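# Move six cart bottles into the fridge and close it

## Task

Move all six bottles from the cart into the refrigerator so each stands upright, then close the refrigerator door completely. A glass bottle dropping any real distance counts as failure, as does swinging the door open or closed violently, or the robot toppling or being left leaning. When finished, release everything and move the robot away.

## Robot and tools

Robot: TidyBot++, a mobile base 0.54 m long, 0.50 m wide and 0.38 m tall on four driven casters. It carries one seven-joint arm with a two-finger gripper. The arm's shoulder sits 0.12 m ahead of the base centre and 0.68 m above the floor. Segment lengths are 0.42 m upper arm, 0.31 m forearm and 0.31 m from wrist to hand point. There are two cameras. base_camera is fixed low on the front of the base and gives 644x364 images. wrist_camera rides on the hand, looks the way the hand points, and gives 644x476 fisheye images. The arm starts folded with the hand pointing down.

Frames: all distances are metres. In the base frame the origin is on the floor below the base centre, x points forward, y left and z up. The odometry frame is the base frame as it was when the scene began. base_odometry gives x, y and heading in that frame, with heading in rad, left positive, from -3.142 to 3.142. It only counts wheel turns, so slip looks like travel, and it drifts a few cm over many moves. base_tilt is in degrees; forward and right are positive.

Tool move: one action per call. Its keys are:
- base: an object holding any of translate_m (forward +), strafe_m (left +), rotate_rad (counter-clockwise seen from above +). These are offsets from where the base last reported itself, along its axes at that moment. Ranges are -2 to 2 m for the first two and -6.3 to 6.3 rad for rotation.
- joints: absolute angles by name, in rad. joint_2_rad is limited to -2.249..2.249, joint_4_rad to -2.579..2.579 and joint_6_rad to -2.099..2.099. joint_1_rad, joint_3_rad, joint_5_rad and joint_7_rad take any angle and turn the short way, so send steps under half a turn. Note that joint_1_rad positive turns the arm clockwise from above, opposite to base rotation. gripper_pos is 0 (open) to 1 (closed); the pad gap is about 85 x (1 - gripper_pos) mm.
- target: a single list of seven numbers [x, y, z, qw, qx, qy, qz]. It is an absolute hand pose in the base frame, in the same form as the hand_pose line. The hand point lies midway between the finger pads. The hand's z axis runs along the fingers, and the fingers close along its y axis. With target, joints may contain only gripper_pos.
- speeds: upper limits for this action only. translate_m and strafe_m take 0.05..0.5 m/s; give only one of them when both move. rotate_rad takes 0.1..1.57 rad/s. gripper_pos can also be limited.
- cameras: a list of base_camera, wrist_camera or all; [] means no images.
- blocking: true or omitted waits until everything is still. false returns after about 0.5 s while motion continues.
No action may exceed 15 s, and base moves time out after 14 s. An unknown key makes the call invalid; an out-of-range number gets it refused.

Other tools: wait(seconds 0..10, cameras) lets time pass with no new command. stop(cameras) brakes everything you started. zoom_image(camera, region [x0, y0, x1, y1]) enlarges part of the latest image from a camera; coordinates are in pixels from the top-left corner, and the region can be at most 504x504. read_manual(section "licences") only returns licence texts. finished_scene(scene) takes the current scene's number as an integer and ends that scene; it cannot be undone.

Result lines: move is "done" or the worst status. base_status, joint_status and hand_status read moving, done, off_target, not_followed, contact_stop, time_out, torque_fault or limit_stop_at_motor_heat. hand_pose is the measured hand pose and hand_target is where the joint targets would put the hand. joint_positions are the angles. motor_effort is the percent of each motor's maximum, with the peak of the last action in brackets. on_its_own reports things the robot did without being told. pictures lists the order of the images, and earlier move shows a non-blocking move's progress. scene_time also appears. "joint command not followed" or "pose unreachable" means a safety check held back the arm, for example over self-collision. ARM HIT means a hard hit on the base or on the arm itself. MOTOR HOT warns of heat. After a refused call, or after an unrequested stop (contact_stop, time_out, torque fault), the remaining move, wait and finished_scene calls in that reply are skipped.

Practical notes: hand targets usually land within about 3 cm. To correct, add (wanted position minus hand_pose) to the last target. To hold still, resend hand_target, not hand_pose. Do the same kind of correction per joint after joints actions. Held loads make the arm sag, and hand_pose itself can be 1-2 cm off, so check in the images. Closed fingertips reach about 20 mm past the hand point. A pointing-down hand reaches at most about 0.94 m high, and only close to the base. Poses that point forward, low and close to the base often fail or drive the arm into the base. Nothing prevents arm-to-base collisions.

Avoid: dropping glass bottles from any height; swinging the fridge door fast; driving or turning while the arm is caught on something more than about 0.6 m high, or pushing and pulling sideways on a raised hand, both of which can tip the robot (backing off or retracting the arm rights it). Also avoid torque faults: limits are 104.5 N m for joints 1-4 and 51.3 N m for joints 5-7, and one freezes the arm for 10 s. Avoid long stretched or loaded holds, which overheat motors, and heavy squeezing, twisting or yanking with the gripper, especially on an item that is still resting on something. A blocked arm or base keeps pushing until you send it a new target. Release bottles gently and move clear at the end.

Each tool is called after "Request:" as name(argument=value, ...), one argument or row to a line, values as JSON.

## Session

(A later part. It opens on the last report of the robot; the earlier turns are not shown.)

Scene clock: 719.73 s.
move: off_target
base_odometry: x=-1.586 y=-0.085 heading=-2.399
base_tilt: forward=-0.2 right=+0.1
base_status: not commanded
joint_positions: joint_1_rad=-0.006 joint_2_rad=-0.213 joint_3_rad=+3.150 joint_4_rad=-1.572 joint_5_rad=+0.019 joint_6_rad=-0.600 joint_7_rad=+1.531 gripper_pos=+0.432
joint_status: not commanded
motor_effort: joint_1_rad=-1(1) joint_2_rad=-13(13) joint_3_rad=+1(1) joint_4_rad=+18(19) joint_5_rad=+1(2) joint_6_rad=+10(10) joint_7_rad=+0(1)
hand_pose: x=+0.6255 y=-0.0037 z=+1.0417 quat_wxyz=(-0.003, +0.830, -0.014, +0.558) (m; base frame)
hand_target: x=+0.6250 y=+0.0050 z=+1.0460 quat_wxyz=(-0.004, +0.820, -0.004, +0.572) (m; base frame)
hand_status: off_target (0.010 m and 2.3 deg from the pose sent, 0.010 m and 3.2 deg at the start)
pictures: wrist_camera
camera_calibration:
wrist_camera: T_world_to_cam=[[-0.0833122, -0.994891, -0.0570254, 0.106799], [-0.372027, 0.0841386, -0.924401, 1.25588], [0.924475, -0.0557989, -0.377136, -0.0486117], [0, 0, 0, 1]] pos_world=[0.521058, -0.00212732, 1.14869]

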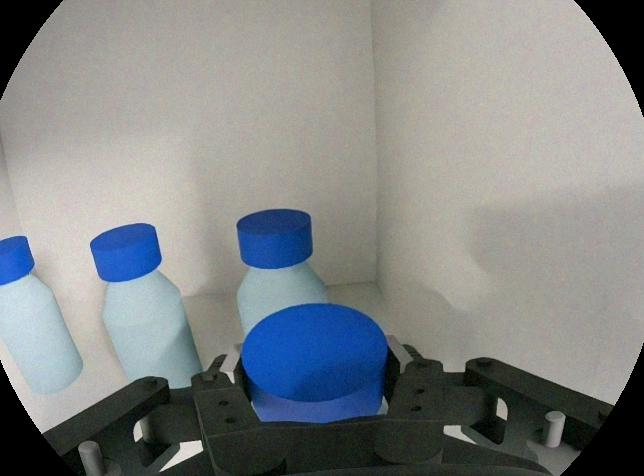

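Request:
move(
  joints={"gripper_pos":0.0},
  cameras=[],
)

Request:
move(
  base={"translate_m":-0.2},
  speeds={"translate_m":0.2},
  cameras=["wrist_camera"],
)

Request:
move(
  base={"translate_m":-0.5},
  target=[0.47, 0.0, 1.06, 0, 0.843, 0, 0.537],
  cameras=[],
)

Request:
move(
  base={"translate_m":-0.067,"strafe_m":-0.2945,"rotate_rad":-2.851},
  joints={"gripper_pos":0.2},
  target=[0.60, 0.0, 0.95, 0, 0.843, 0, 0.537],
  cameras=[],
)

Request:
move(
  target=[0.605, 0.0, 0.912, 0, 0.843, 0, 0.537],
  cameras=["wrist_camera"],
)

Request:
zoom_image(
  camera="wrist_camera",
  region=[150, 180, 480, 430],
)

Scene clock: 742.10 s.
move: done
base_odometry: x=-1.586 y=-0.085 heading=-2.399
base_tilt: forward=-0.2 right=+0.1
base_status: not commanded
joint_positions: joint_1_rad=-0.006 joint_2_rad=-0.213 joint_3_rad=+3.150 joint_4_rad=-1.572 joint_5_rad=+0.019 joint_6_rad=-0.597 joint_7_rad=+1.531 gripper_pos=+0.000
joint_status: all done
motor_effort: joint_1_rad=+0(1) joint_2_rad=-12(13) joint_3_rad=+1(1) joint_4_rad=+18(19) joint_5_rad=+1(1) joint_6_rad=+8(10) joint_7_rad=+1(1)
hand_pose: x=+0.6258 y=-0.0036 z=+1.0422 quat_wxyz=(-0.003, +0.829, -0.014, +0.559) (m; base frame)
hand_target: x=+0.6250 y=+0.0050 z=+1.0460 quat_wxyz=(-0.004, +0.820, -0.004, +0.572) (m; base frame)
hand_status: not commanded
pictures: none
No camera images: "cameras" was empty.

Scene clock: 743.77 s.
move: done
base_odometry: x=-1.438 y=+0.050 heading=-2.399
base_tilt: forward=-0.2 right=+0.1
base_status: done
joint_positions: joint_1_rad=-0.006 joint_2_rad=-0.229 joint_3_rad=+3.146 joint_4_rad=-1.574 joint_5_rad=+0.019 joint_6_rad=-0.595 joint_7_rad=+1.531 gripper_pos=+0.000
joint_status: not commanded
motor_effort: joint_1_rad=+0(1) joint_2_rad=-12(17) joint_3_rad=+1(2) joint_4_rad=+18(18) joint_5_rad=+1(2) joint_6_rad=+9(9) joint_7_rad=+0(1)
hand_pose: x=+0.6202 y=-0.0017 z=+1.0499 quat_wxyz=(-0.003, +0.825, -0.013, +0.565) (m; base frame)
hand_target: x=+0.6250 y=+0.0050 z=+1.0460 quat_wxyz=(-0.004, +0.820, -0.004, +0.572) (m; base frame)
hand_status: not commanded
pictures: wrist_camera
camera_calibration:
wrist_camera: T_world_to_cam=[[-0.0786969, -0.995221, -0.0578046, 0.106805], [-0.355193, 0.0821714, -0.931174, 1.25797], [0.931475, -0.0527488, -0.359962, -0.0628439], [0, 0, 0, 1]] pos_world=[0.513766, -0.000390367, 1.15495]

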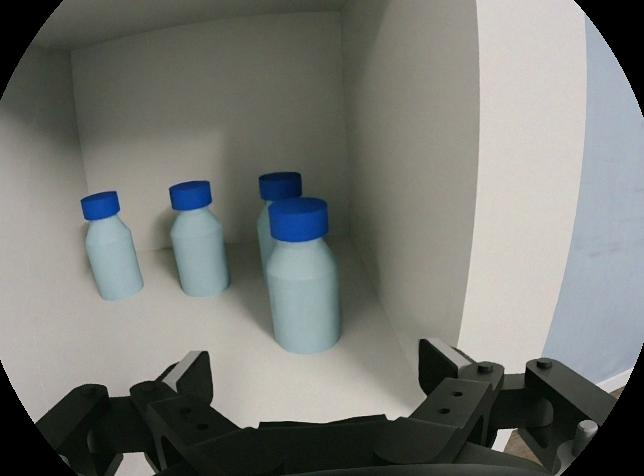

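Scene clock: 746.03 s.
move: off_target
base_odometry: x=-1.069 y=+0.389 heading=-2.399
base_tilt: forward=-0.2 right=+0.1
base_status: done
joint_positions: joint_1_rad=-0.006 joint_2_rad=-0.532 joint_3_rad=+3.146 joint_4_rad=-1.587 joint_5_rad=+0.019 joint_6_rad=-0.866 joint_7_rad=+1.531 gripper_pos=+0.000
joint_status: not commanded
motor_effort: joint_1_rad=+0(1) joint_2_rad=-1(18) joint_3_rad=+1(1) joint_4_rad=+16(19) joint_5_rad=+1(2) joint_6_rad=+9(10) joint_7_rad=+0(1)
hand_pose: x=+0.4715 y=-0.0034 z=+1.0928 quat_wxyz=(-0.004, +0.819, -0.015, +0.573) (m; base frame)
hand_target: x=+0.4700 y=+0.0000 z=+1.0600 quat_wxyz=(+0.000, +0.843, +0.000, +0.537) (m; base frame)
hand_status: off_target (0.033 m and 5.3 deg from the pose sent, 0.151 m and 4.2 deg at the start)
pictures: none
No camera images: "cameras" was empty.

Scene clock: 749.40 s.
move: off_target
base_odometry: x=-1.219 y=+0.651 heading=+1.034
base_tilt: forward=-0.2 right=+0.1
base_status: done
joint_positions: joint_1_rad=-0.006 joint_2_rad=-0.269 joint_3_rad=+3.151 joint_4_rad=-1.844 joint_5_rad=+0.019 joint_6_rad=-0.466 joint_7_rad=+1.531 gripper_pos=+0.200
joint_status: all done
motor_effort: joint_1_rad=+0(2) joint_2_rad=-10(15) joint_3_rad=+1(4) joint_4_rad=+18(19) joint_5_rad=+1(2) joint_6_rad=+8(9) joint_7_rad=+0(1)
hand_pose: x=+0.5989 y=-0.0031 z=+0.9451 quat_wxyz=(-0.003, +0.852, -0.014, +0.523) (m; base frame)
hand_target: x=+0.6000 y=+0.0000 z=+0.9500 quat_wxyz=(+0.000, +0.843, +0.000, +0.537) (m; base frame)
hand_status: off_target (0.006 m and 2.5 deg from the pose sent, 0.192 m and 5.3 deg at the start)
pictures: none
No camera images: "cameras" was empty.

Scene clock: 750.63 s.
move: done
base_odometry: x=-1.219 y=+0.651 heading=+1.034
base_tilt: forward=-0.2 right=+0.1
base_status: not commanded
joint_positions: joint_1_rad=-0.006 joint_2_rad=-0.269 joint_3_rad=+3.151 joint_4_rad=-1.949 joint_5_rad=+0.019 joint_6_rad=-0.342 joint_7_rad=+1.531 gripper_pos=+0.200
joint_status: not commanded
motor_effort: joint_1_rad=+0(0) joint_2_rad=-10(12) joint_3_rad=+1(1) joint_4_rad=+18(19) joint_5_rad=+0(2) joint_6_rad=+8(9) joint_7_rad=+0(1)
hand_pose: x=+0.5998 y=-0.0024 z=+0.9171 quat_wxyz=(-0.004, +0.847, -0.013, +0.531) (m; base frame)
hand_target: x=+0.6050 y=+0.0000 z=+0.9120 quat_wxyz=(+0.000, +0.843, +0.000, +0.537) (m; base frame)
hand_status: done (0.008 m and 1.8 deg from the pose sent, 0.034 m and 2.5 deg at the start)
pictures: wrist_camera
camera_calibration:
wrist_camera: T_world_to_cam=[[-0.082254, -0.995241, -0.0522403, 0.0938304], [-0.431471, 0.0828126, -0.898318, 1.14272], [0.898369, -0.0513501, -0.436229, -0.00190857], [0, 0, 0, 1]] pos_world=[0.502482, -0.00134562, 1.03059]

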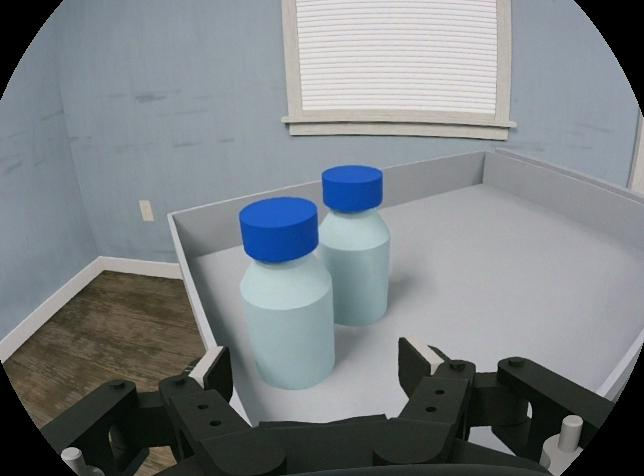

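Scaled by 1.527.

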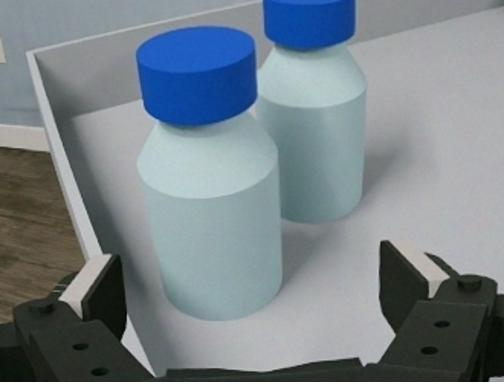

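Request:
move(
  base={"translate_m":0.138,"strafe_m":0.016},
  speeds={"translate_m":0.1},
  cameras=["wrist_camera"],
)

Scene clock: 760.17 s.
move: done
base_odometry: x=-1.162 y=+0.778 heading=+1.033
base_tilt: forward=-0.2 right=+0.1
base_status: done
joint_positions: joint_1_rad=-0.006 joint_2_rad=-0.265 joint_3_rad=+3.151 joint_4_rad=-1.950 joint_5_rad=+0.019 joint_6_rad=-0.339 joint_7_rad=+1.531 gripper_pos=+0.200
joint_status: not commanded
motor_effort: joint_1_rad=+0(1) joint_2_rad=-10(13) joint_3_rad=+1(1) joint_4_rad=+18(19) joint_5_rad=+2(2) joint_6_rad=+8(9) joint_7_rad=+1(1)
hand_pose: x=+0.6013 y=-0.0024 z=+0.9160 quat_wxyz=(-0.004, +0.848, -0.013, +0.530) (m; base frame)
hand_target: x=+0.6050 y=+0.0000 z=+0.9120 quat_wxyz=(+0.000, +0.843, +0.000, +0.537) (m; base frame)
hand_status: not commanded
pictures: wrist_camera
camera_calibration:
wrist_camera: T_world_to_cam=[[-0.082239, -0.995248, -0.052145, 0.0938177], [-0.432209, 0.0827623, -0.897968, 1.14245], [0.898016, -0.0513104, -0.436961, -0.00283393], [0, 0, 0, 1]] pos_world=[0.504039, -0.0013256, 1.02954]

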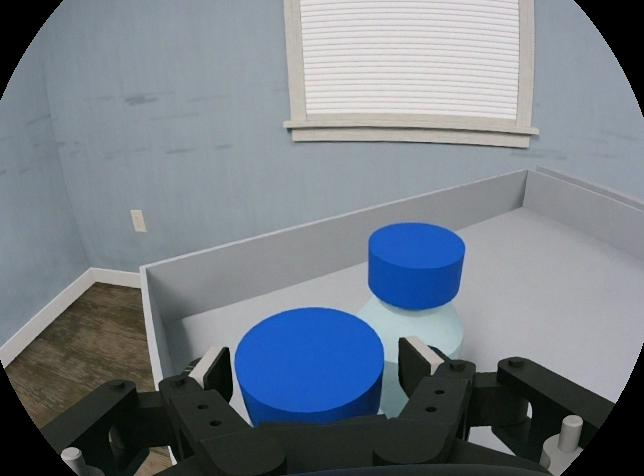

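Request:
move(
  joints={"gripper_pos":0.65},
  cameras=[],
)

Request:
move(
  target=[0.59, 0.0, 1.10, -0.004, 0.846, -0.010, 0.532],
  cameras=["wrist_camera"],
)

Request:
move(
  base={"translate_m":-0.4},
  cameras=[],
)

Request:
move(
  base={"translate_m":0.053,"strafe_m":-0.376,"rotate_rad":2.851},
  target=[0.47, 0.0, 1.11, -0.004, 0.840, -0.005, 0.542],
  speeds={"rotate_rad":1.2},
  cameras=[],
)

Request:
move(
  base={"translate_m":0.67},
)

Scene clock: 770.67 s.
move: off_target
base_odometry: x=-1.162 y=+0.778 heading=+1.033
base_tilt: forward=-0.2 right=+0.1
base_status: not commanded
joint_positions: joint_1_rad=-0.006 joint_2_rad=-0.265 joint_3_rad=+3.151 joint_4_rad=-1.950 joint_5_rad=+0.019 joint_6_rad=-0.337 joint_7_rad=+1.531 gripper_pos=+0.429
joint_status: gripper_pos off_target (ended at +0.429, target +0.650)
motor_effort: joint_1_rad=+0(1) joint_2_rad=-10(11) joint_3_rad=+0(2) joint_4_rad=+18(19) joint_5_rad=+1(1) joint_6_rad=+9(9) joint_7_rad=+0(1)
hand_pose: x=+0.6015 y=-0.0024 z=+0.9164 quat_wxyz=(-0.004, +0.847, -0.013, +0.531) (m; base frame)
hand_target: x=+0.6050 y=+0.0000 z=+0.9120 quat_wxyz=(+0.000, +0.843, +0.000, +0.537) (m; base frame)
hand_status: not commanded
pictures: none
No camera images: "cameras" was empty.

Scene clock: 772.90 s.
move: off_target
base_odometry: x=-1.162 y=+0.778 heading=+1.033
base_tilt: forward=-0.2 right=+0.1
base_status: not commanded
joint_positions: joint_1_rad=-0.006 joint_2_rad=-0.218 joint_3_rad=+3.151 joint_4_rad=-1.393 joint_5_rad=+0.019 joint_6_rad=-0.885 joint_7_rad=+1.531 gripper_pos=+0.429
joint_status: not commanded
motor_effort: joint_1_rad=+0(1) joint_2_rad=-14(18) joint_3_rad=+1(1) joint_4_rad=+21(24) joint_5_rad=+0(2) joint_6_rad=+12(14) joint_7_rad=+1(1)
hand_pose: x=+0.5928 y=-0.0052 z=+1.0680 quat_wxyz=(-0.001, +0.857, -0.017, +0.515) (m; base frame)
hand_target: x=+0.5900 y=+0.0000 z=+1.1000 quat_wxyz=(-0.004, +0.846, -0.010, +0.532) (m; base frame)
hand_status: off_target (0.033 m and 2.5 deg from the pose sent, 0.184 m and 0.3 deg at the start)
pictures: wrist_camera
camera_calibration:
wrist_camera: T_world_to_cam=[[-0.0937961, -0.994346, -0.0497803, 0.102592], [-0.462973, 0.0878283, -0.882011, 1.27674], [0.881396, -0.0596822, -0.468593, 0.114667], [0, 0, 0, 1]] pos_world=[0.499651, -0.00327802, 1.18494]

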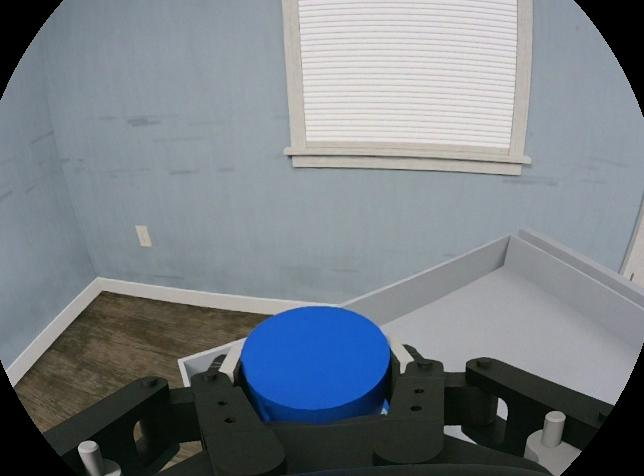

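Scene clock: 775.00 s.
move: done
base_odometry: x=-1.367 y=+0.434 heading=+1.032
base_tilt: forward=-0.2 right=+0.1
base_status: done
joint_positions: joint_1_rad=-0.006 joint_2_rad=-0.207 joint_3_rad=+3.150 joint_4_rad=-1.389 joint_5_rad=+0.019 joint_6_rad=-0.893 joint_7_rad=+1.531 gripper_pos=+0.429
joint_status: not commanded
motor_effort: joint_1_rad=+0(2) joint_2_rad=-15(20) joint_3_rad=+1(2) joint_4_rad=+21(22) joint_5_rad=+1(2) joint_6_rad=+12(13) joint_7_rad=+0(1)
hand_pose: x=+0.5961 y=-0.0049 z=+1.0622 quat_wxyz=(-0.001, +0.861, -0.017, +0.508) (m; base frame)
hand_target: x=+0.5900 y=+0.0000 z=+1.1000 quat_wxyz=(-0.004, +0.846, -0.010, +0.532) (m; base frame)
hand_status: not commanded
pictures: none
No camera images: "cameras" was empty.

Scene clock: 778.70 s.
move: off_target
base_odometry: x=-1.017 y=+0.287 heading=-2.401
base_tilt: forward=-0.2 right=+0.1
base_status: done
joint_positions: joint_1_rad=-0.006 joint_2_rad=-0.454 joint_3_rad=+3.147 joint_4_rad=-1.422 joint_5_rad=+0.019 joint_6_rad=-1.009 joint_7_rad=+1.531 gripper_pos=+0.429
joint_status: not commanded
motor_effort: joint_1_rad=+0(2) joint_2_rad=-5(17) joint_3_rad=+1(4) joint_4_rad=+19(22) joint_5_rad=+0(3) joint_6_rad=+13(14) joint_7_rad=+0(1)
hand_pose: x=+0.4792 y=-0.0042 z=+1.1150 quat_wxyz=(-0.003, +0.835, -0.017, +0.550) (m; base frame)
hand_target: x=+0.4700 y=+0.0000 z=+1.1100 quat_wxyz=(-0.004, +0.840, -0.005, +0.542) (m; base frame)
hand_status: off_target (0.011 m and 1.7 deg from the pose sent, 0.135 m and 4.8 deg at the start)
pictures: none
No camera images: "cameras" was empty.

Scene clock: 781.20 s.
move: done
base_odometry: x=-1.512 y=-0.165 heading=-2.400
base_tilt: forward=-0.2 right=+0.1
base_status: done
joint_positions: joint_1_rad=-0.006 joint_2_rad=-0.445 joint_3_rad=+3.147 joint_4_rad=-1.427 joint_5_rad=+0.019 joint_6_rad=-1.013 joint_7_rad=+1.531 gripper_pos=+0.429
joint_status: not commanded
motor_effort: joint_1_rad=+0(1) joint_2_rad=-4(10) joint_3_rad=+1(2) joint_4_rad=+19(21) joint_5_rad=+1(2) joint_6_rad=+13(14) joint_7_rad=+1(1)
hand_pose: x=+0.4830 y=-0.0042 z=+1.1078 quat_wxyz=(-0.003, +0.840, -0.017, +0.542) (m; base frame)
hand_target: x=+0.4700 y=+0.0000 z=+1.1100 quat_wxyz=(-0.004, +0.840, -0.005, +0.542) (m; base frame)
hand_status: not commanded
pictures: base_camera, wrist_camera
camera_calibration:
wrist_camera: T_world_to_cam=[[-0.0890033, -0.994396, -0.0570534, 0.100953], [-0.406227, 0.0885402, -0.909473, 1.26394], [0.909427, -0.0577694, -0.411831, 0.153675], [0, 0, 0, 1]] pos_world=[0.382675, -0.00264463, 1.21857]

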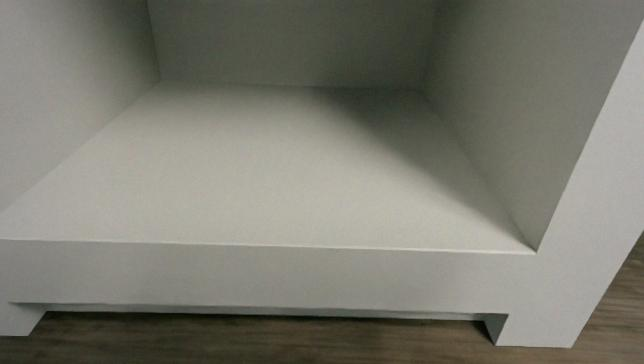

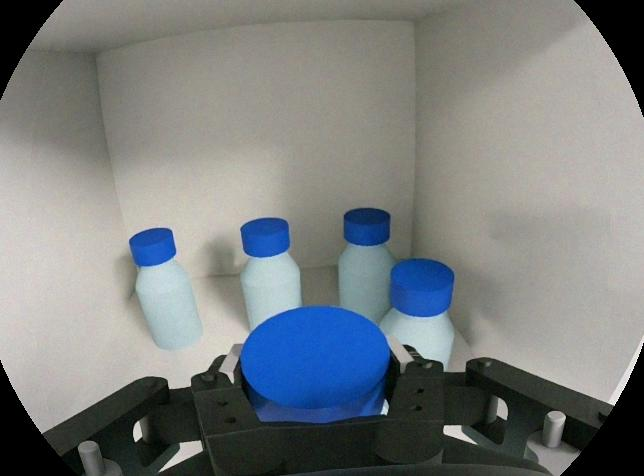

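Request:
move(
  target=[0.625, 0.01, 1.10, -0.004, 0.815, -0.004, 0.580],
  cameras=[],
)

Request:
move(
  target=[0.625, 0.01, 1.08, -0.004, 0.815, -0.004, 0.580],
  cameras=["wrist_camera"],
)

Request:
move(
  target=[0.625, 0.01, 1.066, -0.004, 0.820, -0.004, 0.573],
  cameras=[],
)

Request:
move(
  target=[0.625, 0.01, 1.054, -0.004, 0.825, -0.004, 0.565],
  cameras=["wrist_camera"],
)

Scene clock: 789.87 s.
move: off_target
base_odometry: x=-1.512 y=-0.165 heading=-2.400
base_tilt: forward=-0.2 right=+0.1
base_status: not commanded
joint_positions: joint_1_rad=-0.006 joint_2_rad=-0.177 joint_3_rad=+3.134 joint_4_rad=-1.428 joint_5_rad=+0.019 joint_6_rad=-0.762 joint_7_rad=+1.531 gripper_pos=+0.429
joint_status: not commanded
motor_effort: joint_1_rad=+0(1) joint_2_rad=-16(20) joint_3_rad=+1(1) joint_4_rad=+21(22) joint_5_rad=+1(3) joint_6_rad=+13(13) joint_7_rad=+0(1)
hand_pose: x=+0.6247 y=+0.0045 z=+1.0615 quat_wxyz=(-0.005, +0.845, -0.008, +0.535) (m; base frame)
hand_target: x=+0.6250 y=+0.0100 z=+1.1000 quat_wxyz=(-0.004, +0.815, -0.004, +0.580) (m; base frame)
hand_status: off_target (0.039 m and 6.2 deg from the pose sent, 0.143 m and 5.4 deg at the start)
pictures: none
No camera images: "cameras" was empty.

Scene clock: 790.70 s.
move: off_target
base_odometry: x=-1.512 y=-0.165 heading=-2.400
base_tilt: forward=-0.2 right=+0.1
base_status: not commanded
joint_positions: joint_1_rad=-0.006 joint_2_rad=-0.179 joint_3_rad=+3.131 joint_4_rad=-1.496 joint_5_rad=+0.019 joint_6_rad=-0.699 joint_7_rad=+1.531 gripper_pos=+0.429
joint_status: not commanded
motor_effort: joint_1_rad=+0(1) joint_2_rad=-16(18) joint_3_rad=+1(1) joint_4_rad=+21(22) joint_5_rad=+1(2) joint_6_rad=+12(13) joint_7_rad=+0(1)
hand_pose: x=+0.6292 y=+0.0065 z=+1.0406 quat_wxyz=(-0.005, +0.846, -0.007, +0.534) (m; base frame)
hand_target: x=+0.6250 y=+0.0100 z=+1.0800 quat_wxyz=(-0.004, +0.815, -0.004, +0.580) (m; base frame)
hand_status: off_target (0.040 m and 6.4 deg from the pose sent, 0.019 m and 6.2 deg at the start)
pictures: wrist_camera
camera_calibration:
wrist_camera: T_world_to_cam=[[-0.0697421, -0.996375, -0.0487146, 0.0999973], [-0.426121, 0.0739096, -0.901642, 1.26577], [0.901974, -0.0421241, -0.429731, 0.0169367], [0, 0, 0, 1]] pos_world=[0.53107, 0.00679537, 1.15342]

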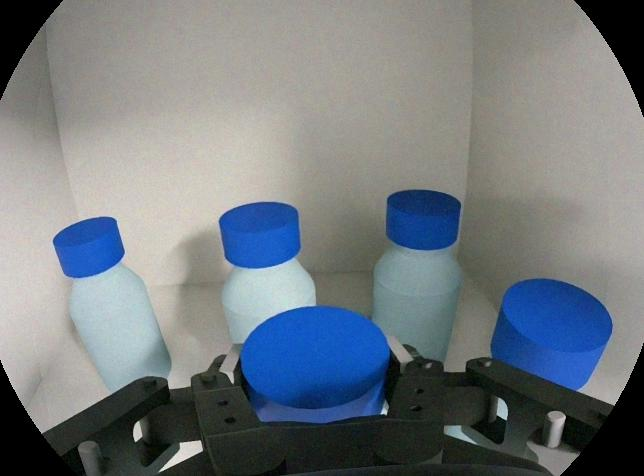

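Scene clock: 791.33 s.
move: off_target
base_odometry: x=-1.512 y=-0.165 heading=-2.400
base_tilt: forward=-0.2 right=+0.1
base_status: not commanded
joint_positions: joint_1_rad=-0.006 joint_2_rad=-0.187 joint_3_rad=+3.131 joint_4_rad=-1.515 joint_5_rad=+0.019 joint_6_rad=-0.674 joint_7_rad=+1.531 gripper_pos=+0.429
joint_status: not commanded
motor_effort: joint_1_rad=+0(1) joint_2_rad=-15(16) joint_3_rad=+1(1) joint_4_rad=+20(22) joint_5_rad=+1(1) joint_6_rad=+11(13) joint_7_rad=+0(1)
hand_pose: x=+0.6284 y=+0.0066 z=+1.0408 quat_wxyz=(-0.005, +0.842, -0.006, +0.539) (m; base frame)
hand_target: x=+0.6250 y=+0.0100 z=+1.0660 quat_wxyz=(-0.004, +0.820, -0.004, +0.573) (m; base frame)
hand_status: off_target (0.026 m and 4.6 deg from the pose sent, 0.026 m and 5.4 deg at the start)
pictures: none
No camera images: "cameras" was empty.

Scene clock: 791.90 s.
move: off_target
base_odometry: x=-1.512 y=-0.165 heading=-2.400
base_tilt: forward=-0.2 right=+0.1
base_status: not commanded
joint_positions: joint_1_rad=-0.006 joint_2_rad=-0.193 joint_3_rad=+3.131 joint_4_rad=-1.526 joint_5_rad=+0.019 joint_6_rad=-0.661 joint_7_rad=+1.531 gripper_pos=+0.429
joint_status: not commanded
motor_effort: joint_1_rad=-1(1) joint_2_rad=-15(16) joint_3_rad=+0(1) joint_4_rad=+19(20) joint_5_rad=+1(1) joint_6_rad=+10(11) joint_7_rad=+0(1)
hand_pose: x=+0.6276 y=+0.0067 z=+1.0409 quat_wxyz=(-0.005, +0.840, -0.006, +0.543) (m; base frame)
hand_target: x=+0.6250 y=+0.0100 z=+1.0540 quat_wxyz=(-0.004, +0.825, -0.004, +0.565) (m; base frame)
hand_status: off_target (0.014 m and 3.1 deg from the pose sent, 0.014 m and 3.5 deg at the start)
pictures: wrist_camera
camera_calibration:
wrist_camera: T_world_to_cam=[[-0.0679879, -0.99642, -0.0502446, 0.100566], [-0.406578, 0.0736609, -0.910642, 1.26241], [0.911083, -0.0414843, -0.41013, -0.00760601], [0, 0, 0, 1]] pos_world=[0.527033, 0.00690088, 1.15153]

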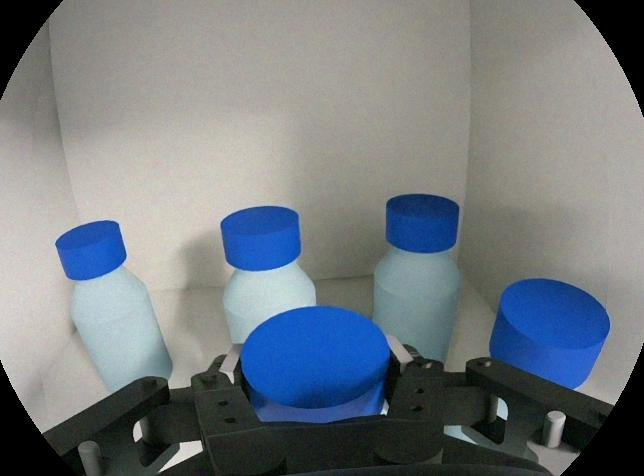

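Request:
move(
  joints={"gripper_pos":0.0},
  cameras=[],
)

Request:
move(
  base={"translate_m":-0.2},
  speeds={"translate_m":0.2},
  cameras=["wrist_camera"],
)

Request:
move(
  base={"translate_m":-0.5},
  target=[0.47, 0.0, 1.06, 0, 0.843, 0, 0.537],
  cameras=[],
)

Request:
move(
  base={"translate_m":-0.147,"strafe_m":-0.375,"rotate_rad":-2.849},
  joints={"gripper_pos":0.2},
  target=[0.60, 0.0, 0.95, 0, 0.843, 0, 0.537],
  cameras=[],
)

Request:
move(
  target=[0.605, 0.0, 0.912, 0, 0.843, 0, 0.537],
  cameras=["wrist_camera"],
)

Request:
zoom_image(
  camera="wrist_camera",
  region=[150, 180, 480, 430],
)

Scene clock: 807.50 s.
move: done
base_odometry: x=-1.512 y=-0.165 heading=-2.400
base_tilt: forward=-0.2 right=+0.1
base_status: not commanded
joint_positions: joint_1_rad=-0.006 joint_2_rad=-0.197 joint_3_rad=+3.131 joint_4_rad=-1.526 joint_5_rad=+0.019 joint_6_rad=-0.653 joint_7_rad=+1.531 gripper_pos=+0.000
joint_status: all done
motor_effort: joint_1_rad=+0(1) joint_2_rad=-13(15) joint_3_rad=+1(1) joint_4_rad=+18(19) joint_5_rad=+1(1) joint_6_rad=+8(10) joint_7_rad=+0(1)
hand_pose: x=+0.6270 y=+0.0072 z=+1.0451 quat_wxyz=(-0.006, +0.837, -0.006, +0.548) (m; base frame)
hand_target: x=+0.6250 y=+0.0100 z=+1.0540 quat_wxyz=(-0.004, +0.825, -0.004, +0.565) (m; base frame)
hand_status: not commanded
pictures: none
No camera images: "cameras" was empty.

Scene clock: 809.13 s.
move: done
base_odometry: x=-1.365 y=-0.030 heading=-2.400
base_tilt: forward=-0.2 right=+0.1
base_status: done
joint_positions: joint_1_rad=-0.006 joint_2_rad=-0.216 joint_3_rad=+3.128 joint_4_rad=-1.526 joint_5_rad=+0.019 joint_6_rad=-0.652 joint_7_rad=+1.531 gripper_pos=+0.000
joint_status: not commanded
motor_effort: joint_1_rad=+0(1) joint_2_rad=-12(19) joint_3_rad=+1(2) joint_4_rad=+18(18) joint_5_rad=+1(2) joint_6_rad=+9(9) joint_7_rad=+0(1)
hand_pose: x=+0.6201 y=+0.0084 z=+1.0551 quat_wxyz=(-0.006, +0.831, -0.005, +0.556) (m; base frame)
hand_target: x=+0.6250 y=+0.0100 z=+1.0540 quat_wxyz=(-0.004, +0.825, -0.004, +0.565) (m; base frame)
hand_status: not commanded
pictures: wrist_camera
camera_calibration:
wrist_camera: T_world_to_cam=[[-0.0632391, -0.996643, -0.0519882, 0.101388], [-0.376985, 0.0720886, -0.92341, 1.26737], [0.924058, -0.0387968, -0.380279, -0.0344642], [0, 0, 0, 1]] pos_world=[0.516037, 0.00834759, 1.16246]

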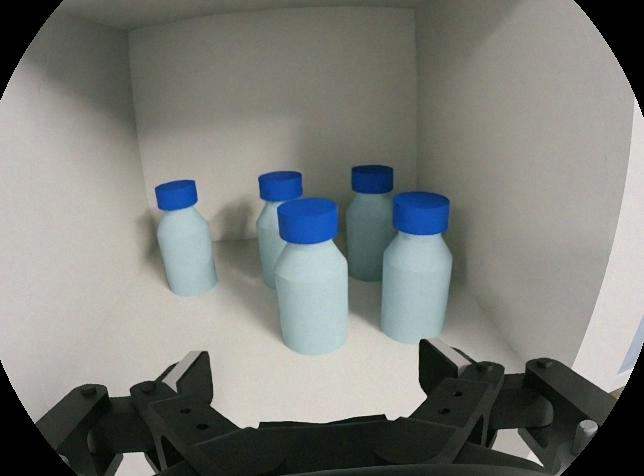

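Scene clock: 811.40 s.
move: off_target
base_odometry: x=-0.996 y=+0.308 heading=-2.399
base_tilt: forward=-0.2 right=+0.1
base_status: done
joint_positions: joint_1_rad=-0.006 joint_2_rad=-0.532 joint_3_rad=+3.129 joint_4_rad=-1.586 joint_5_rad=+0.019 joint_6_rad=-0.867 joint_7_rad=+1.532 gripper_pos=+0.000
joint_status: not commanded
motor_effort: joint_1_rad=+0(1) joint_2_rad=-1(18) joint_3_rad=+1(2) joint_4_rad=+16(18) joint_5_rad=+0(2) joint_6_rad=+9(9) joint_7_rad=+1(1)
hand_pose: x=+0.4712 y=+0.0054 z=+1.0927 quat_wxyz=(-0.004, +0.819, -0.007, +0.573) (m; base frame)
hand_target: x=+0.4700 y=+0.0000 z=+1.0600 quat_wxyz=(+0.000, +0.843, +0.000, +0.537) (m; base frame)
hand_status: off_target (0.033 m and 5.0 deg from the pose sent, 0.150 m and 2.8 deg at the start)
pictures: none
No camera images: "cameras" was empty.

Scene clock: 814.83 s.
move: off_target
base_odometry: x=-1.141 y=+0.683 heading=+1.036
base_tilt: forward=-0.2 right=+0.1
base_status: done
joint_positions: joint_1_rad=-0.006 joint_2_rad=-0.273 joint_3_rad=+3.150 joint_4_rad=-1.844 joint_5_rad=+0.019 joint_6_rad=-0.466 joint_7_rad=+1.532 gripper_pos=+0.200
joint_status: all done
motor_effort: joint_1_rad=+0(1) joint_2_rad=-11(15) joint_3_rad=+1(4) joint_4_rad=+18(19) joint_5_rad=+1(2) joint_6_rad=+8(9) joint_7_rad=+0(1)
hand_pose: x=+0.5981 y=-0.0027 z=+0.9465 quat_wxyz=(-0.003, +0.852, -0.013, +0.524) (m; base frame)
hand_target: x=+0.6000 y=+0.0000 z=+0.9500 quat_wxyz=(+0.000, +0.843, +0.000, +0.537) (m; base frame)
hand_status: off_target (0.005 m and 2.3 deg from the pose sent, 0.192 m and 5.0 deg at the start)
pictures: none
No camera images: "cameras" was empty.

Scene clock: 816.07 s.
move: done
base_odometry: x=-1.141 y=+0.683 heading=+1.036
base_tilt: forward=-0.2 right=+0.1
base_status: not commanded
joint_positions: joint_1_rad=-0.006 joint_2_rad=-0.271 joint_3_rad=+3.150 joint_4_rad=-1.949 joint_5_rad=+0.019 joint_6_rad=-0.342 joint_7_rad=+1.532 gripper_pos=+0.200
joint_status: not commanded
motor_effort: joint_1_rad=+0(1) joint_2_rad=-10(12) joint_3_rad=+1(1) joint_4_rad=+18(19) joint_5_rad=+0(2) joint_6_rad=+8(9) joint_7_rad=+0(1)
hand_pose: x=+0.5994 y=-0.0020 z=+0.9179 quat_wxyz=(-0.004, +0.847, -0.012, +0.531) (m; base frame)
hand_target: x=+0.6050 y=+0.0000 z=+0.9120 quat_wxyz=(+0.000, +0.843, +0.000, +0.537) (m; base frame)
hand_status: done (0.008 m and 1.7 deg from the pose sent, 0.035 m and 2.3 deg at the start)
pictures: wrist_camera
camera_calibration:
wrist_camera: T_world_to_cam=[[-0.0812299, -0.995356, -0.0516446, 0.0930702], [-0.429992, 0.0817427, -0.899125, 1.1431], [0.899171, -0.050829, -0.434635, -0.00308318], [0, 0, 0, 1]] pos_world=[0.501854, -0.000958488, 1.03125]

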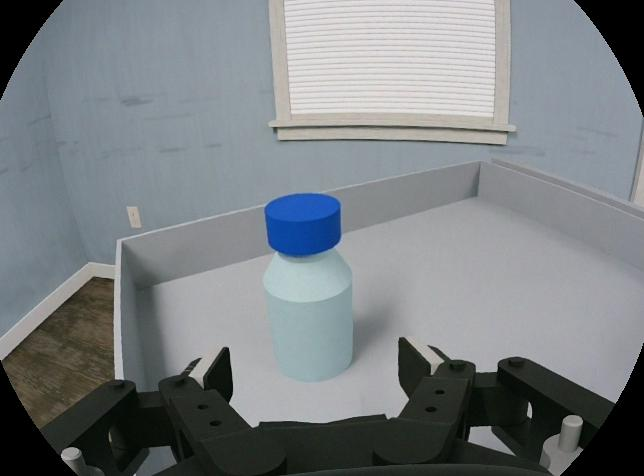

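Scaled by 1.527.

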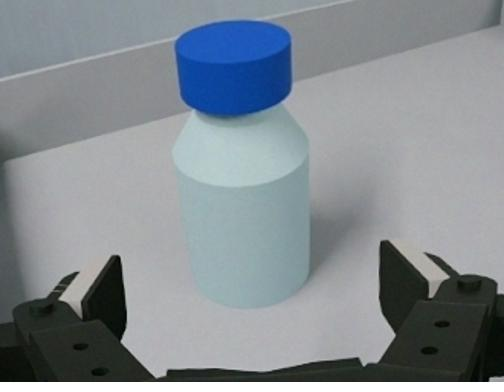

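Request:
move(
  base={"translate_m":0.146,"strafe_m":-0.002},
  speeds={"translate_m":0.1},
  cameras=["wrist_camera"],
)

Request:
move(
  joints={"gripper_pos":0.65},
  cameras=[],
)

Request:
move(
  target=[0.59, 0.0, 1.10, -0.004, 0.846, -0.010, 0.532],
  cameras=["wrist_camera"],
)

Request:
move(
  base={"translate_m":-0.42},
  cameras=[],
)

Request:
move(
  base={"translate_m":-0.017,"strafe_m":-0.352,"rotate_rad":2.847},
  target=[0.47, 0.0, 1.11, -0.004, 0.840, -0.005, 0.542],
  speeds={"rotate_rad":1.2},
  cameras=[],
)

Request:
move(
  base={"translate_m":0.6},
)

Scene clock: 835.63 s.
move: done
base_odometry: x=-1.065 y=+0.808 heading=+1.035
base_tilt: forward=-0.2 right=+0.1
base_status: done
joint_positions: joint_1_rad=-0.006 joint_2_rad=-0.265 joint_3_rad=+3.150 joint_4_rad=-1.950 joint_5_rad=+0.019 joint_6_rad=-0.339 joint_7_rad=+1.532 gripper_pos=+0.200
joint_status: not commanded
motor_effort: joint_1_rad=+0(1) joint_2_rad=-10(13) joint_3_rad=+1(2) joint_4_rad=+18(18) joint_5_rad=+1(1) joint_6_rad=+8(9) joint_7_rad=+1(1)
hand_pose: x=+0.6012 y=-0.0020 z=+0.9161 quat_wxyz=(-0.004, +0.848, -0.012, +0.530) (m; base frame)
hand_target: x=+0.6050 y=+0.0000 z=+0.9120 quat_wxyz=(+0.000, +0.843, +0.000, +0.537) (m; base frame)
hand_status: not commanded
pictures: wrist_camera
camera_calibration:
wrist_camera: T_world_to_cam=[[-0.0812813, -0.995363, -0.0514326, 0.0929877], [-0.431966, 0.0816855, -0.898183, 1.14256], [0.89822, -0.0507884, -0.436603, -0.00316236], [0, 0, 0, 1]] pos_world=[0.503947, -0.000934791, 1.02963]

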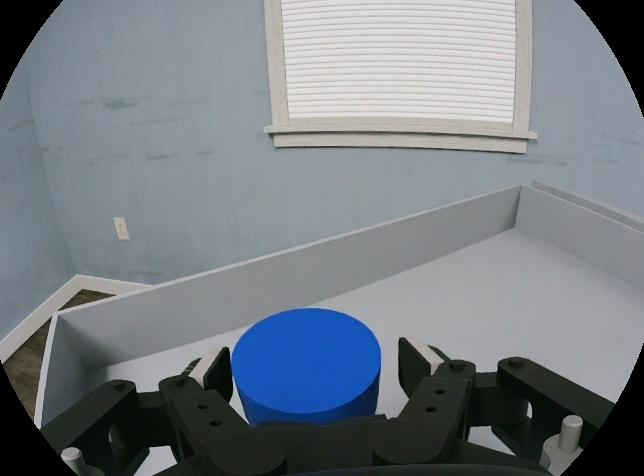

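Scene clock: 836.43 s.
move: off_target
base_odometry: x=-1.065 y=+0.808 heading=+1.035
base_tilt: forward=-0.2 right=+0.1
base_status: not commanded
joint_positions: joint_1_rad=-0.006 joint_2_rad=-0.265 joint_3_rad=+3.150 joint_4_rad=-1.950 joint_5_rad=+0.019 joint_6_rad=-0.336 joint_7_rad=+1.532 gripper_pos=+0.429
joint_status: gripper_pos off_target (ended at +0.429, target +0.650)
motor_effort: joint_1_rad=+0(1) joint_2_rad=-10(11) joint_3_rad=+1(2) joint_4_rad=+18(19) joint_5_rad=+1(2) joint_6_rad=+9(10) joint_7_rad=+0(1)
hand_pose: x=+0.6015 y=-0.0020 z=+0.9166 quat_wxyz=(-0.003, +0.847, -0.012, +0.531) (m; base frame)
hand_target: x=+0.6050 y=+0.0000 z=+0.9120 quat_wxyz=(+0.000, +0.843, +0.000, +0.537) (m; base frame)
hand_status: not commanded
pictures: none
No camera images: "cameras" was empty.

Scene clock: 838.67 s.
move: off_target
base_odometry: x=-1.065 y=+0.808 heading=+1.035
base_tilt: forward=-0.2 right=+0.1
base_status: not commanded
joint_positions: joint_1_rad=-0.006 joint_2_rad=-0.219 joint_3_rad=+3.150 joint_4_rad=-1.391 joint_5_rad=+0.019 joint_6_rad=-0.884 joint_7_rad=+1.532 gripper_pos=+0.429
joint_status: not commanded
motor_effort: joint_1_rad=+0(1) joint_2_rad=-14(17) joint_3_rad=+1(1) joint_4_rad=+20(24) joint_5_rad=+1(2) joint_6_rad=+12(13) joint_7_rad=+1(1)
hand_pose: x=+0.5926 y=-0.0047 z=+1.0693 quat_wxyz=(-0.001, +0.856, -0.017, +0.516) (m; base frame)
hand_target: x=+0.5900 y=+0.0000 z=+1.1000 quat_wxyz=(-0.004, +0.846, -0.010, +0.532) (m; base frame)
hand_status: off_target (0.031 m and 2.3 deg from the pose sent, 0.184 m and 0.3 deg at the start)
pictures: wrist_camera
camera_calibration:
wrist_camera: T_world_to_cam=[[-0.09265, -0.994475, -0.0493537, 0.101937], [-0.460499, 0.0867441, -0.883412, 1.27783], [0.882812, -0.0591208, -0.465991, 0.111827], [0, 0, 0, 1]] pos_world=[0.499162, -0.00285867, 1.18599]

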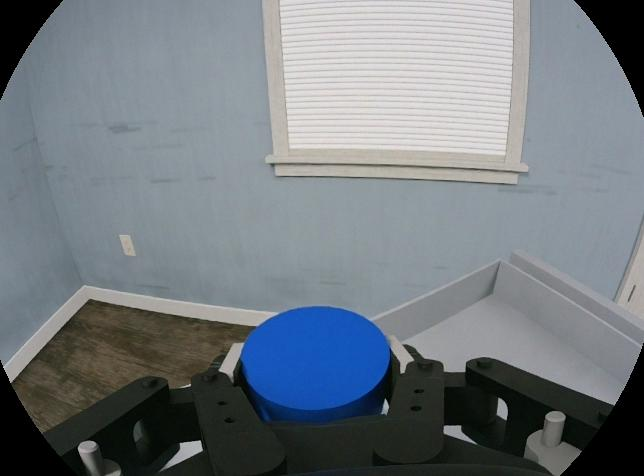

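Scene clock: 840.93 s.
move: done
base_odometry: x=-1.279 y=+0.447 heading=+1.036
base_tilt: forward=-0.2 right=+0.1
base_status: done
joint_positions: joint_1_rad=-0.006 joint_2_rad=-0.208 joint_3_rad=+3.149 joint_4_rad=-1.387 joint_5_rad=+0.019 joint_6_rad=-0.892 joint_7_rad=+1.532 gripper_pos=+0.429
joint_status: not commanded
motor_effort: joint_1_rad=+0(2) joint_2_rad=-14(19) joint_3_rad=+1(4) joint_4_rad=+21(22) joint_5_rad=+1(2) joint_6_rad=+12(13) joint_7_rad=+0(1)
hand_pose: x=+0.5957 y=-0.0043 z=+1.0643 quat_wxyz=(-0.001, +0.860, -0.016, +0.510) (m; base frame)
hand_target: x=+0.5900 y=+0.0000 z=+1.1000 quat_wxyz=(-0.004, +0.846, -0.010, +0.532) (m; base frame)
hand_status: not commanded
pictures: none
No camera images: "cameras" was empty.

Scene clock: 844.63 s.
move: off_target
base_odometry: x=-0.985 y=+0.253 heading=-2.402
base_tilt: forward=-0.2 right=+0.1
base_status: done
joint_positions: joint_1_rad=-0.006 joint_2_rad=-0.458 joint_3_rad=+3.148 joint_4_rad=-1.422 joint_5_rad=+0.019 joint_6_rad=-1.009 joint_7_rad=+1.532 gripper_pos=+0.429
joint_status: not commanded
motor_effort: joint_1_rad=+0(1) joint_2_rad=-5(18) joint_3_rad=+1(3) joint_4_rad=+19(22) joint_5_rad=+0(2) joint_6_rad=+13(13) joint_7_rad=+0(1)
hand_pose: x=+0.4777 y=-0.0048 z=+1.1168 quat_wxyz=(-0.003, +0.834, -0.017, +0.552) (m; base frame)
hand_target: x=+0.4700 y=+0.0000 z=+1.1100 quat_wxyz=(-0.004, +0.840, -0.005, +0.542) (m; base frame)
hand_status: off_target (0.011 m and 1.9 deg from the pose sent, 0.134 m and 4.5 deg at the start)
pictures: none
No camera images: "cameras" was empty.

Scene clock: 847.03 s.
move: done
base_odometry: x=-1.429 y=-0.152 heading=-2.401
base_tilt: forward=-0.2 right=+0.1
base_status: done
joint_positions: joint_1_rad=-0.006 joint_2_rad=-0.446 joint_3_rad=+3.148 joint_4_rad=-1.427 joint_5_rad=+0.019 joint_6_rad=-1.012 joint_7_rad=+1.532 gripper_pos=+0.429
joint_status: not commanded
motor_effort: joint_1_rad=+0(1) joint_2_rad=-5(10) joint_3_rad=+1(2) joint_4_rad=+19(20) joint_5_rad=+1(2) joint_6_rad=+13(13) joint_7_rad=+0(1)
hand_pose: x=+0.4829 y=-0.0048 z=+1.1087 quat_wxyz=(-0.002, +0.839, -0.017, +0.543) (m; base frame)
hand_target: x=+0.4700 y=+0.0000 z=+1.1100 quat_wxyz=(-0.004, +0.840, -0.005, +0.542) (m; base frame)
hand_status: not commanded
pictures: base_camera, wrist_camera
camera_calibration:
wrist_camera: T_world_to_cam=[[-0.0896322, -0.994328, -0.0572603, 0.100951], [-0.404051, 0.0888504, -0.910411, 1.26477], [0.910335, -0.0584661, -0.409722, 0.151336], [0, 0, 0, 1]] pos_world=[0.382312, -0.00314826, 1.21925]

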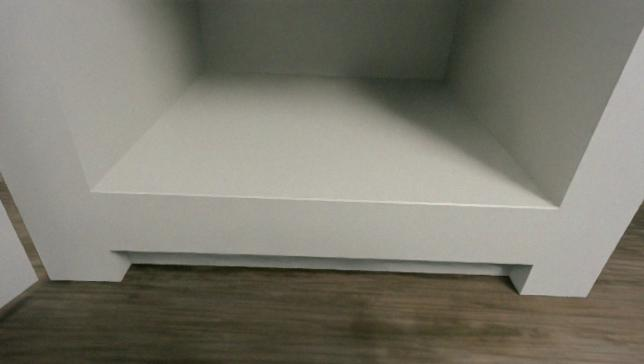

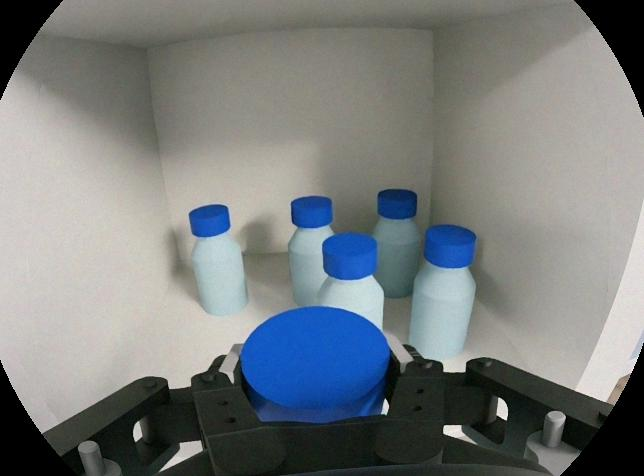

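Request:
move(
  base={"translate_m": 0.07},
  speeds={"translate_m": 0.25},
  cameras=["wrist_camera"],
)

Request:
move(
  target=[0.625,0.065,1.10,-0.004,0.815,-0.004,0.580],
  cameras=["wrist_camera"],
)

Scene clock: 888.50 s.
move: done
base_odometry: x=-1.480 y=-0.199 heading=-2.400
base_tilt: forward=-0.2 right=+0.1
base_status: done
joint_positions: joint_1_rad=-0.006 joint_2_rad=-0.446 joint_3_rad=+3.148 joint_4_rad=-1.429 joint_5_rad=+0.019 joint_6_rad=-1.014 joint_7_rad=+1.532 gripper_pos=+0.429
joint_status: not commanded
motor_effort: joint_1_rad=+0(1) joint_2_rad=-5(10) joint_3_rad=+1(1) joint_4_rad=+19(21) joint_5_rad=+1(2) joint_6_rad=+12(13) joint_7_rad=+0(1)
hand_pose: x=+0.4825 y=-0.0048 z=+1.1073 quat_wxyz=(-0.002, +0.840, -0.017, +0.542) (m; base frame)
hand_target: x=+0.4700 y=+0.0000 z=+1.1100 quat_wxyz=(-0.004, +0.840, -0.005, +0.542) (m; base frame)
hand_status: not commanded
pictures: wrist_camera
camera_calibration:
wrist_camera: T_world_to_cam=[[-0.0898064, -0.994325, -0.0570256, 0.100658], [-0.406635, 0.0888737, -0.909257, 1.26335], [0.909166, -0.0584685, -0.412309, 0.154629], [0, 0, 0, 1]] pos_world=[0.38218, -0.00315124, 1.21821]

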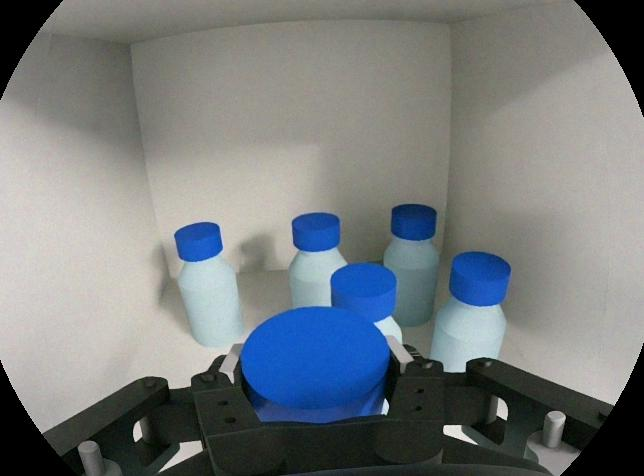

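Scene clock: 889.87 s.
move: off_target
base_odometry: x=-1.480 y=-0.199 heading=-2.400
base_tilt: forward=-0.2 right=+0.1
base_status: not commanded
joint_positions: joint_1_rad=+0.028 joint_2_rad=-0.160 joint_3_rad=+2.918 joint_4_rad=-1.429 joint_5_rad=+0.182 joint_6_rad=-0.786 joint_7_rad=+1.320 gripper_pos=+0.429
joint_status: not commanded
motor_effort: joint_1_rad=+0(1) joint_2_rad=-17(20) joint_3_rad=+1(2) joint_4_rad=+21(22) joint_5_rad=+2(4) joint_6_rad=+12(13) joint_7_rad=+0(1)
hand_pose: x=+0.6211 y=+0.0723 z=+1.0478 quat_wxyz=(-0.012, +0.852, +0.006, +0.523) (m; base frame)
hand_target: x=+0.6250 y=+0.0650 z=+1.1000 quat_wxyz=(-0.004, +0.815, -0.004, +0.580) (m; base frame)
hand_status: off_target (0.053 m and 8.0 deg from the pose sent, 0.159 m and 5.5 deg at the start)
pictures: wrist_camera
camera_calibration:
wrist_camera: T_world_to_cam=[[-0.0416505, -0.998091, -0.0456094, 0.144773], [-0.450454, 0.0595048, -0.890815, 1.26879], [0.891828, -0.016558, -0.452072, 0.0579566], [0, 0, 0, 1]] pos_world=[0.525872, 0.069957, 1.16306]

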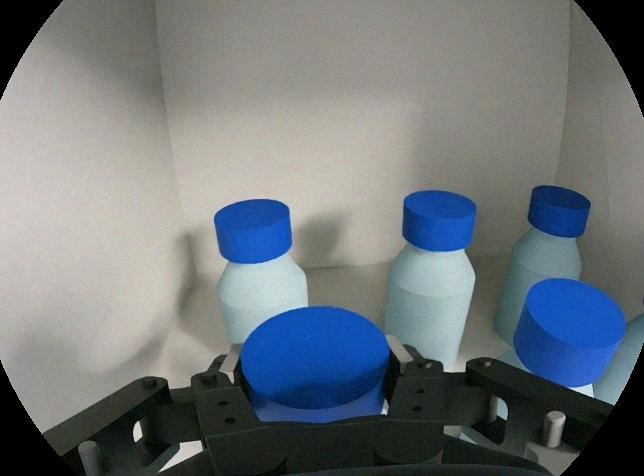

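Request:
move(
  target=[0.625,0.065,1.088,0,0.818,0,0.576],
  cameras=[],
)

Request:
move(
  target=[0.625,0.065,1.076,0,0.818,0,0.576],
  cameras=["wrist_camera"],
)

Scene clock: 893.97 s.
move: off_target
base_odometry: x=-1.480 y=-0.199 heading=-2.400
base_tilt: forward=-0.2 right=+0.1
base_status: not commanded
joint_positions: joint_1_rad=+0.034 joint_2_rad=-0.160 joint_3_rad=+2.915 joint_4_rad=-1.439 joint_5_rad=+0.189 joint_6_rad=-0.763 joint_7_rad=+1.317 gripper_pos=+0.429
joint_status: not commanded
motor_effort: joint_1_rad=+0(1) joint_2_rad=-16(18) joint_3_rad=+1(2) joint_4_rad=+21(22) joint_5_rad=+3(4) joint_6_rad=+11(12) joint_7_rad=+0(1)
hand_pose: x=+0.6241 y=+0.0711 z=+1.0486 quat_wxyz=(-0.010, +0.849, +0.007, +0.529) (m; base frame)
hand_target: x=+0.6250 y=+0.0650 z=+1.0880 quat_wxyz=(+0.000, +0.818, +0.000, +0.576) (m; base frame)
hand_status: off_target (0.040 m and 6.6 deg from the pose sent, 0.041 m and 7.4 deg at the start)
pictures: none
No camera images: "cameras" was empty.

Scene clock: 894.67 s.
move: off_target
base_odometry: x=-1.480 y=-0.199 heading=-2.400
base_tilt: forward=-0.2 right=+0.1
base_status: not commanded
joint_positions: joint_1_rad=+0.052 joint_2_rad=-0.161 joint_3_rad=+2.904 joint_4_rad=-1.472 joint_5_rad=+0.189 joint_6_rad=-0.720 joint_7_rad=+1.312 gripper_pos=+0.429
joint_status: not commanded
motor_effort: joint_1_rad=+0(0) joint_2_rad=-17(17) joint_3_rad=+1(2) joint_4_rad=+21(21) joint_5_rad=+2(3) joint_6_rad=+12(12) joint_7_rad=+0(1)
hand_pose: x=+0.6277 y=+0.0700 z=+1.0414 quat_wxyz=(-0.011, +0.846, +0.005, +0.533) (m; base frame)
hand_target: x=+0.6250 y=+0.0650 z=+1.0760 quat_wxyz=(+0.000, +0.818, +0.000, +0.576) (m; base frame)
hand_status: off_target (0.035 m and 6.1 deg from the pose sent, 0.028 m and 6.6 deg at the start)
pictures: wrist_camera
camera_calibration:
wrist_camera: T_world_to_cam=[[-0.0443581, -0.997989, -0.0452837, 0.143872], [-0.429478, 0.0599758, -0.901084, 1.26361], [0.901987, -0.020522, -0.431275, 0.0213753], [0, 0, 0, 1]] pos_world=[0.529792, 0.0682353, 1.15435]

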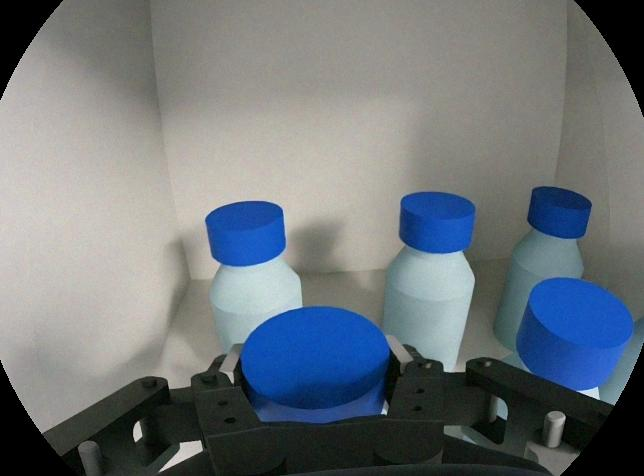

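Step once more to confirm contact.

Request:
move(
  target=[0.622,0.065,1.066,0,0.818,0,0.576],
  cameras=[],
)

Request:
move(
  target=[0.622,0.065,1.056,0,0.820,0,0.573],
  cameras=["wrist_camera"],
)

Scene clock: 898.83 s.
move: off_target
base_odometry: x=-1.480 y=-0.199 heading=-2.400
base_tilt: forward=-0.2 right=+0.1
base_status: not commanded
joint_positions: joint_1_rad=+0.071 joint_2_rad=-0.180 joint_3_rad=+2.891 joint_4_rad=-1.505 joint_5_rad=+0.189 joint_6_rad=-0.682 joint_7_rad=+1.310 gripper_pos=+0.429
joint_status: not commanded
motor_effort: joint_1_rad=+0(0) joint_2_rad=-15(16) joint_3_rad=+1(2) joint_4_rad=+20(21) joint_5_rad=+2(3) joint_6_rad=+11(12) joint_7_rad=+1(1)
hand_pose: x=+0.6246 y=+0.0702 z=+1.0420 quat_wxyz=(-0.009, +0.840, +0.006, +0.543) (m; base frame)
hand_target: x=+0.6220 y=+0.0650 z=+1.0660 quat_wxyz=(+0.000, +0.818, +0.000, +0.576) (m; base frame)
hand_status: off_target (0.025 m and 4.7 deg from the pose sent, 0.026 m and 6.1 deg at the start)
pictures: none
No camera images: "cameras" was empty.

Scene clock: 899.47 s.
move: off_target
base_odometry: x=-1.480 y=-0.199 heading=-2.400
base_tilt: forward=-0.2 right=+0.1
base_status: not commanded
joint_positions: joint_1_rad=+0.076 joint_2_rad=-0.190 joint_3_rad=+2.890 joint_4_rad=-1.525 joint_5_rad=+0.189 joint_6_rad=-0.658 joint_7_rad=+1.306 gripper_pos=+0.429
joint_status: not commanded
motor_effort: joint_1_rad=+0(0) joint_2_rad=-13(14) joint_3_rad=+2(2) joint_4_rad=+19(20) joint_5_rad=+2(4) joint_6_rad=+10(11) joint_7_rad=+0(1)
hand_pose: x=+0.6230 y=+0.0699 z=+1.0423 quat_wxyz=(-0.010, +0.836, +0.005, +0.549) (m; base frame)
hand_target: x=+0.6220 y=+0.0650 z=+1.0560 quat_wxyz=(+0.000, +0.820, +0.000, +0.573) (m; base frame)
hand_status: off_target (0.015 m and 3.6 deg from the pose sent, 0.015 m and 4.3 deg at the start)
pictures: wrist_camera
camera_calibration:
wrist_camera: T_world_to_cam=[[-0.0429903, -0.997987, -0.0466289, 0.144117], [-0.394969, 0.0598471, -0.916743, 1.25727], [0.917688, -0.020994, -0.396747, -0.0197703], [0, 0, 0, 1]] pos_world=[0.52092, 0.0681685, 1.15147]

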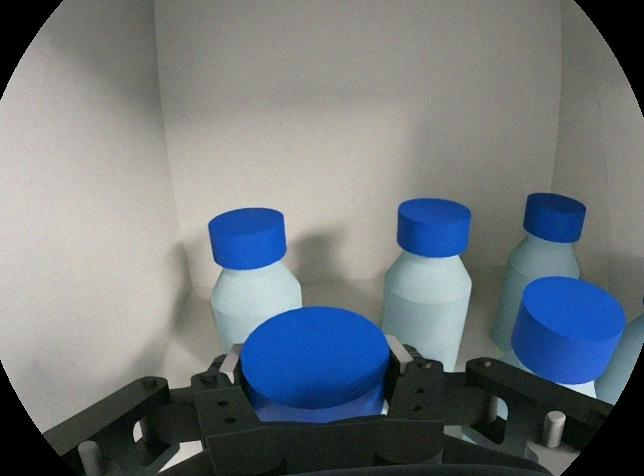

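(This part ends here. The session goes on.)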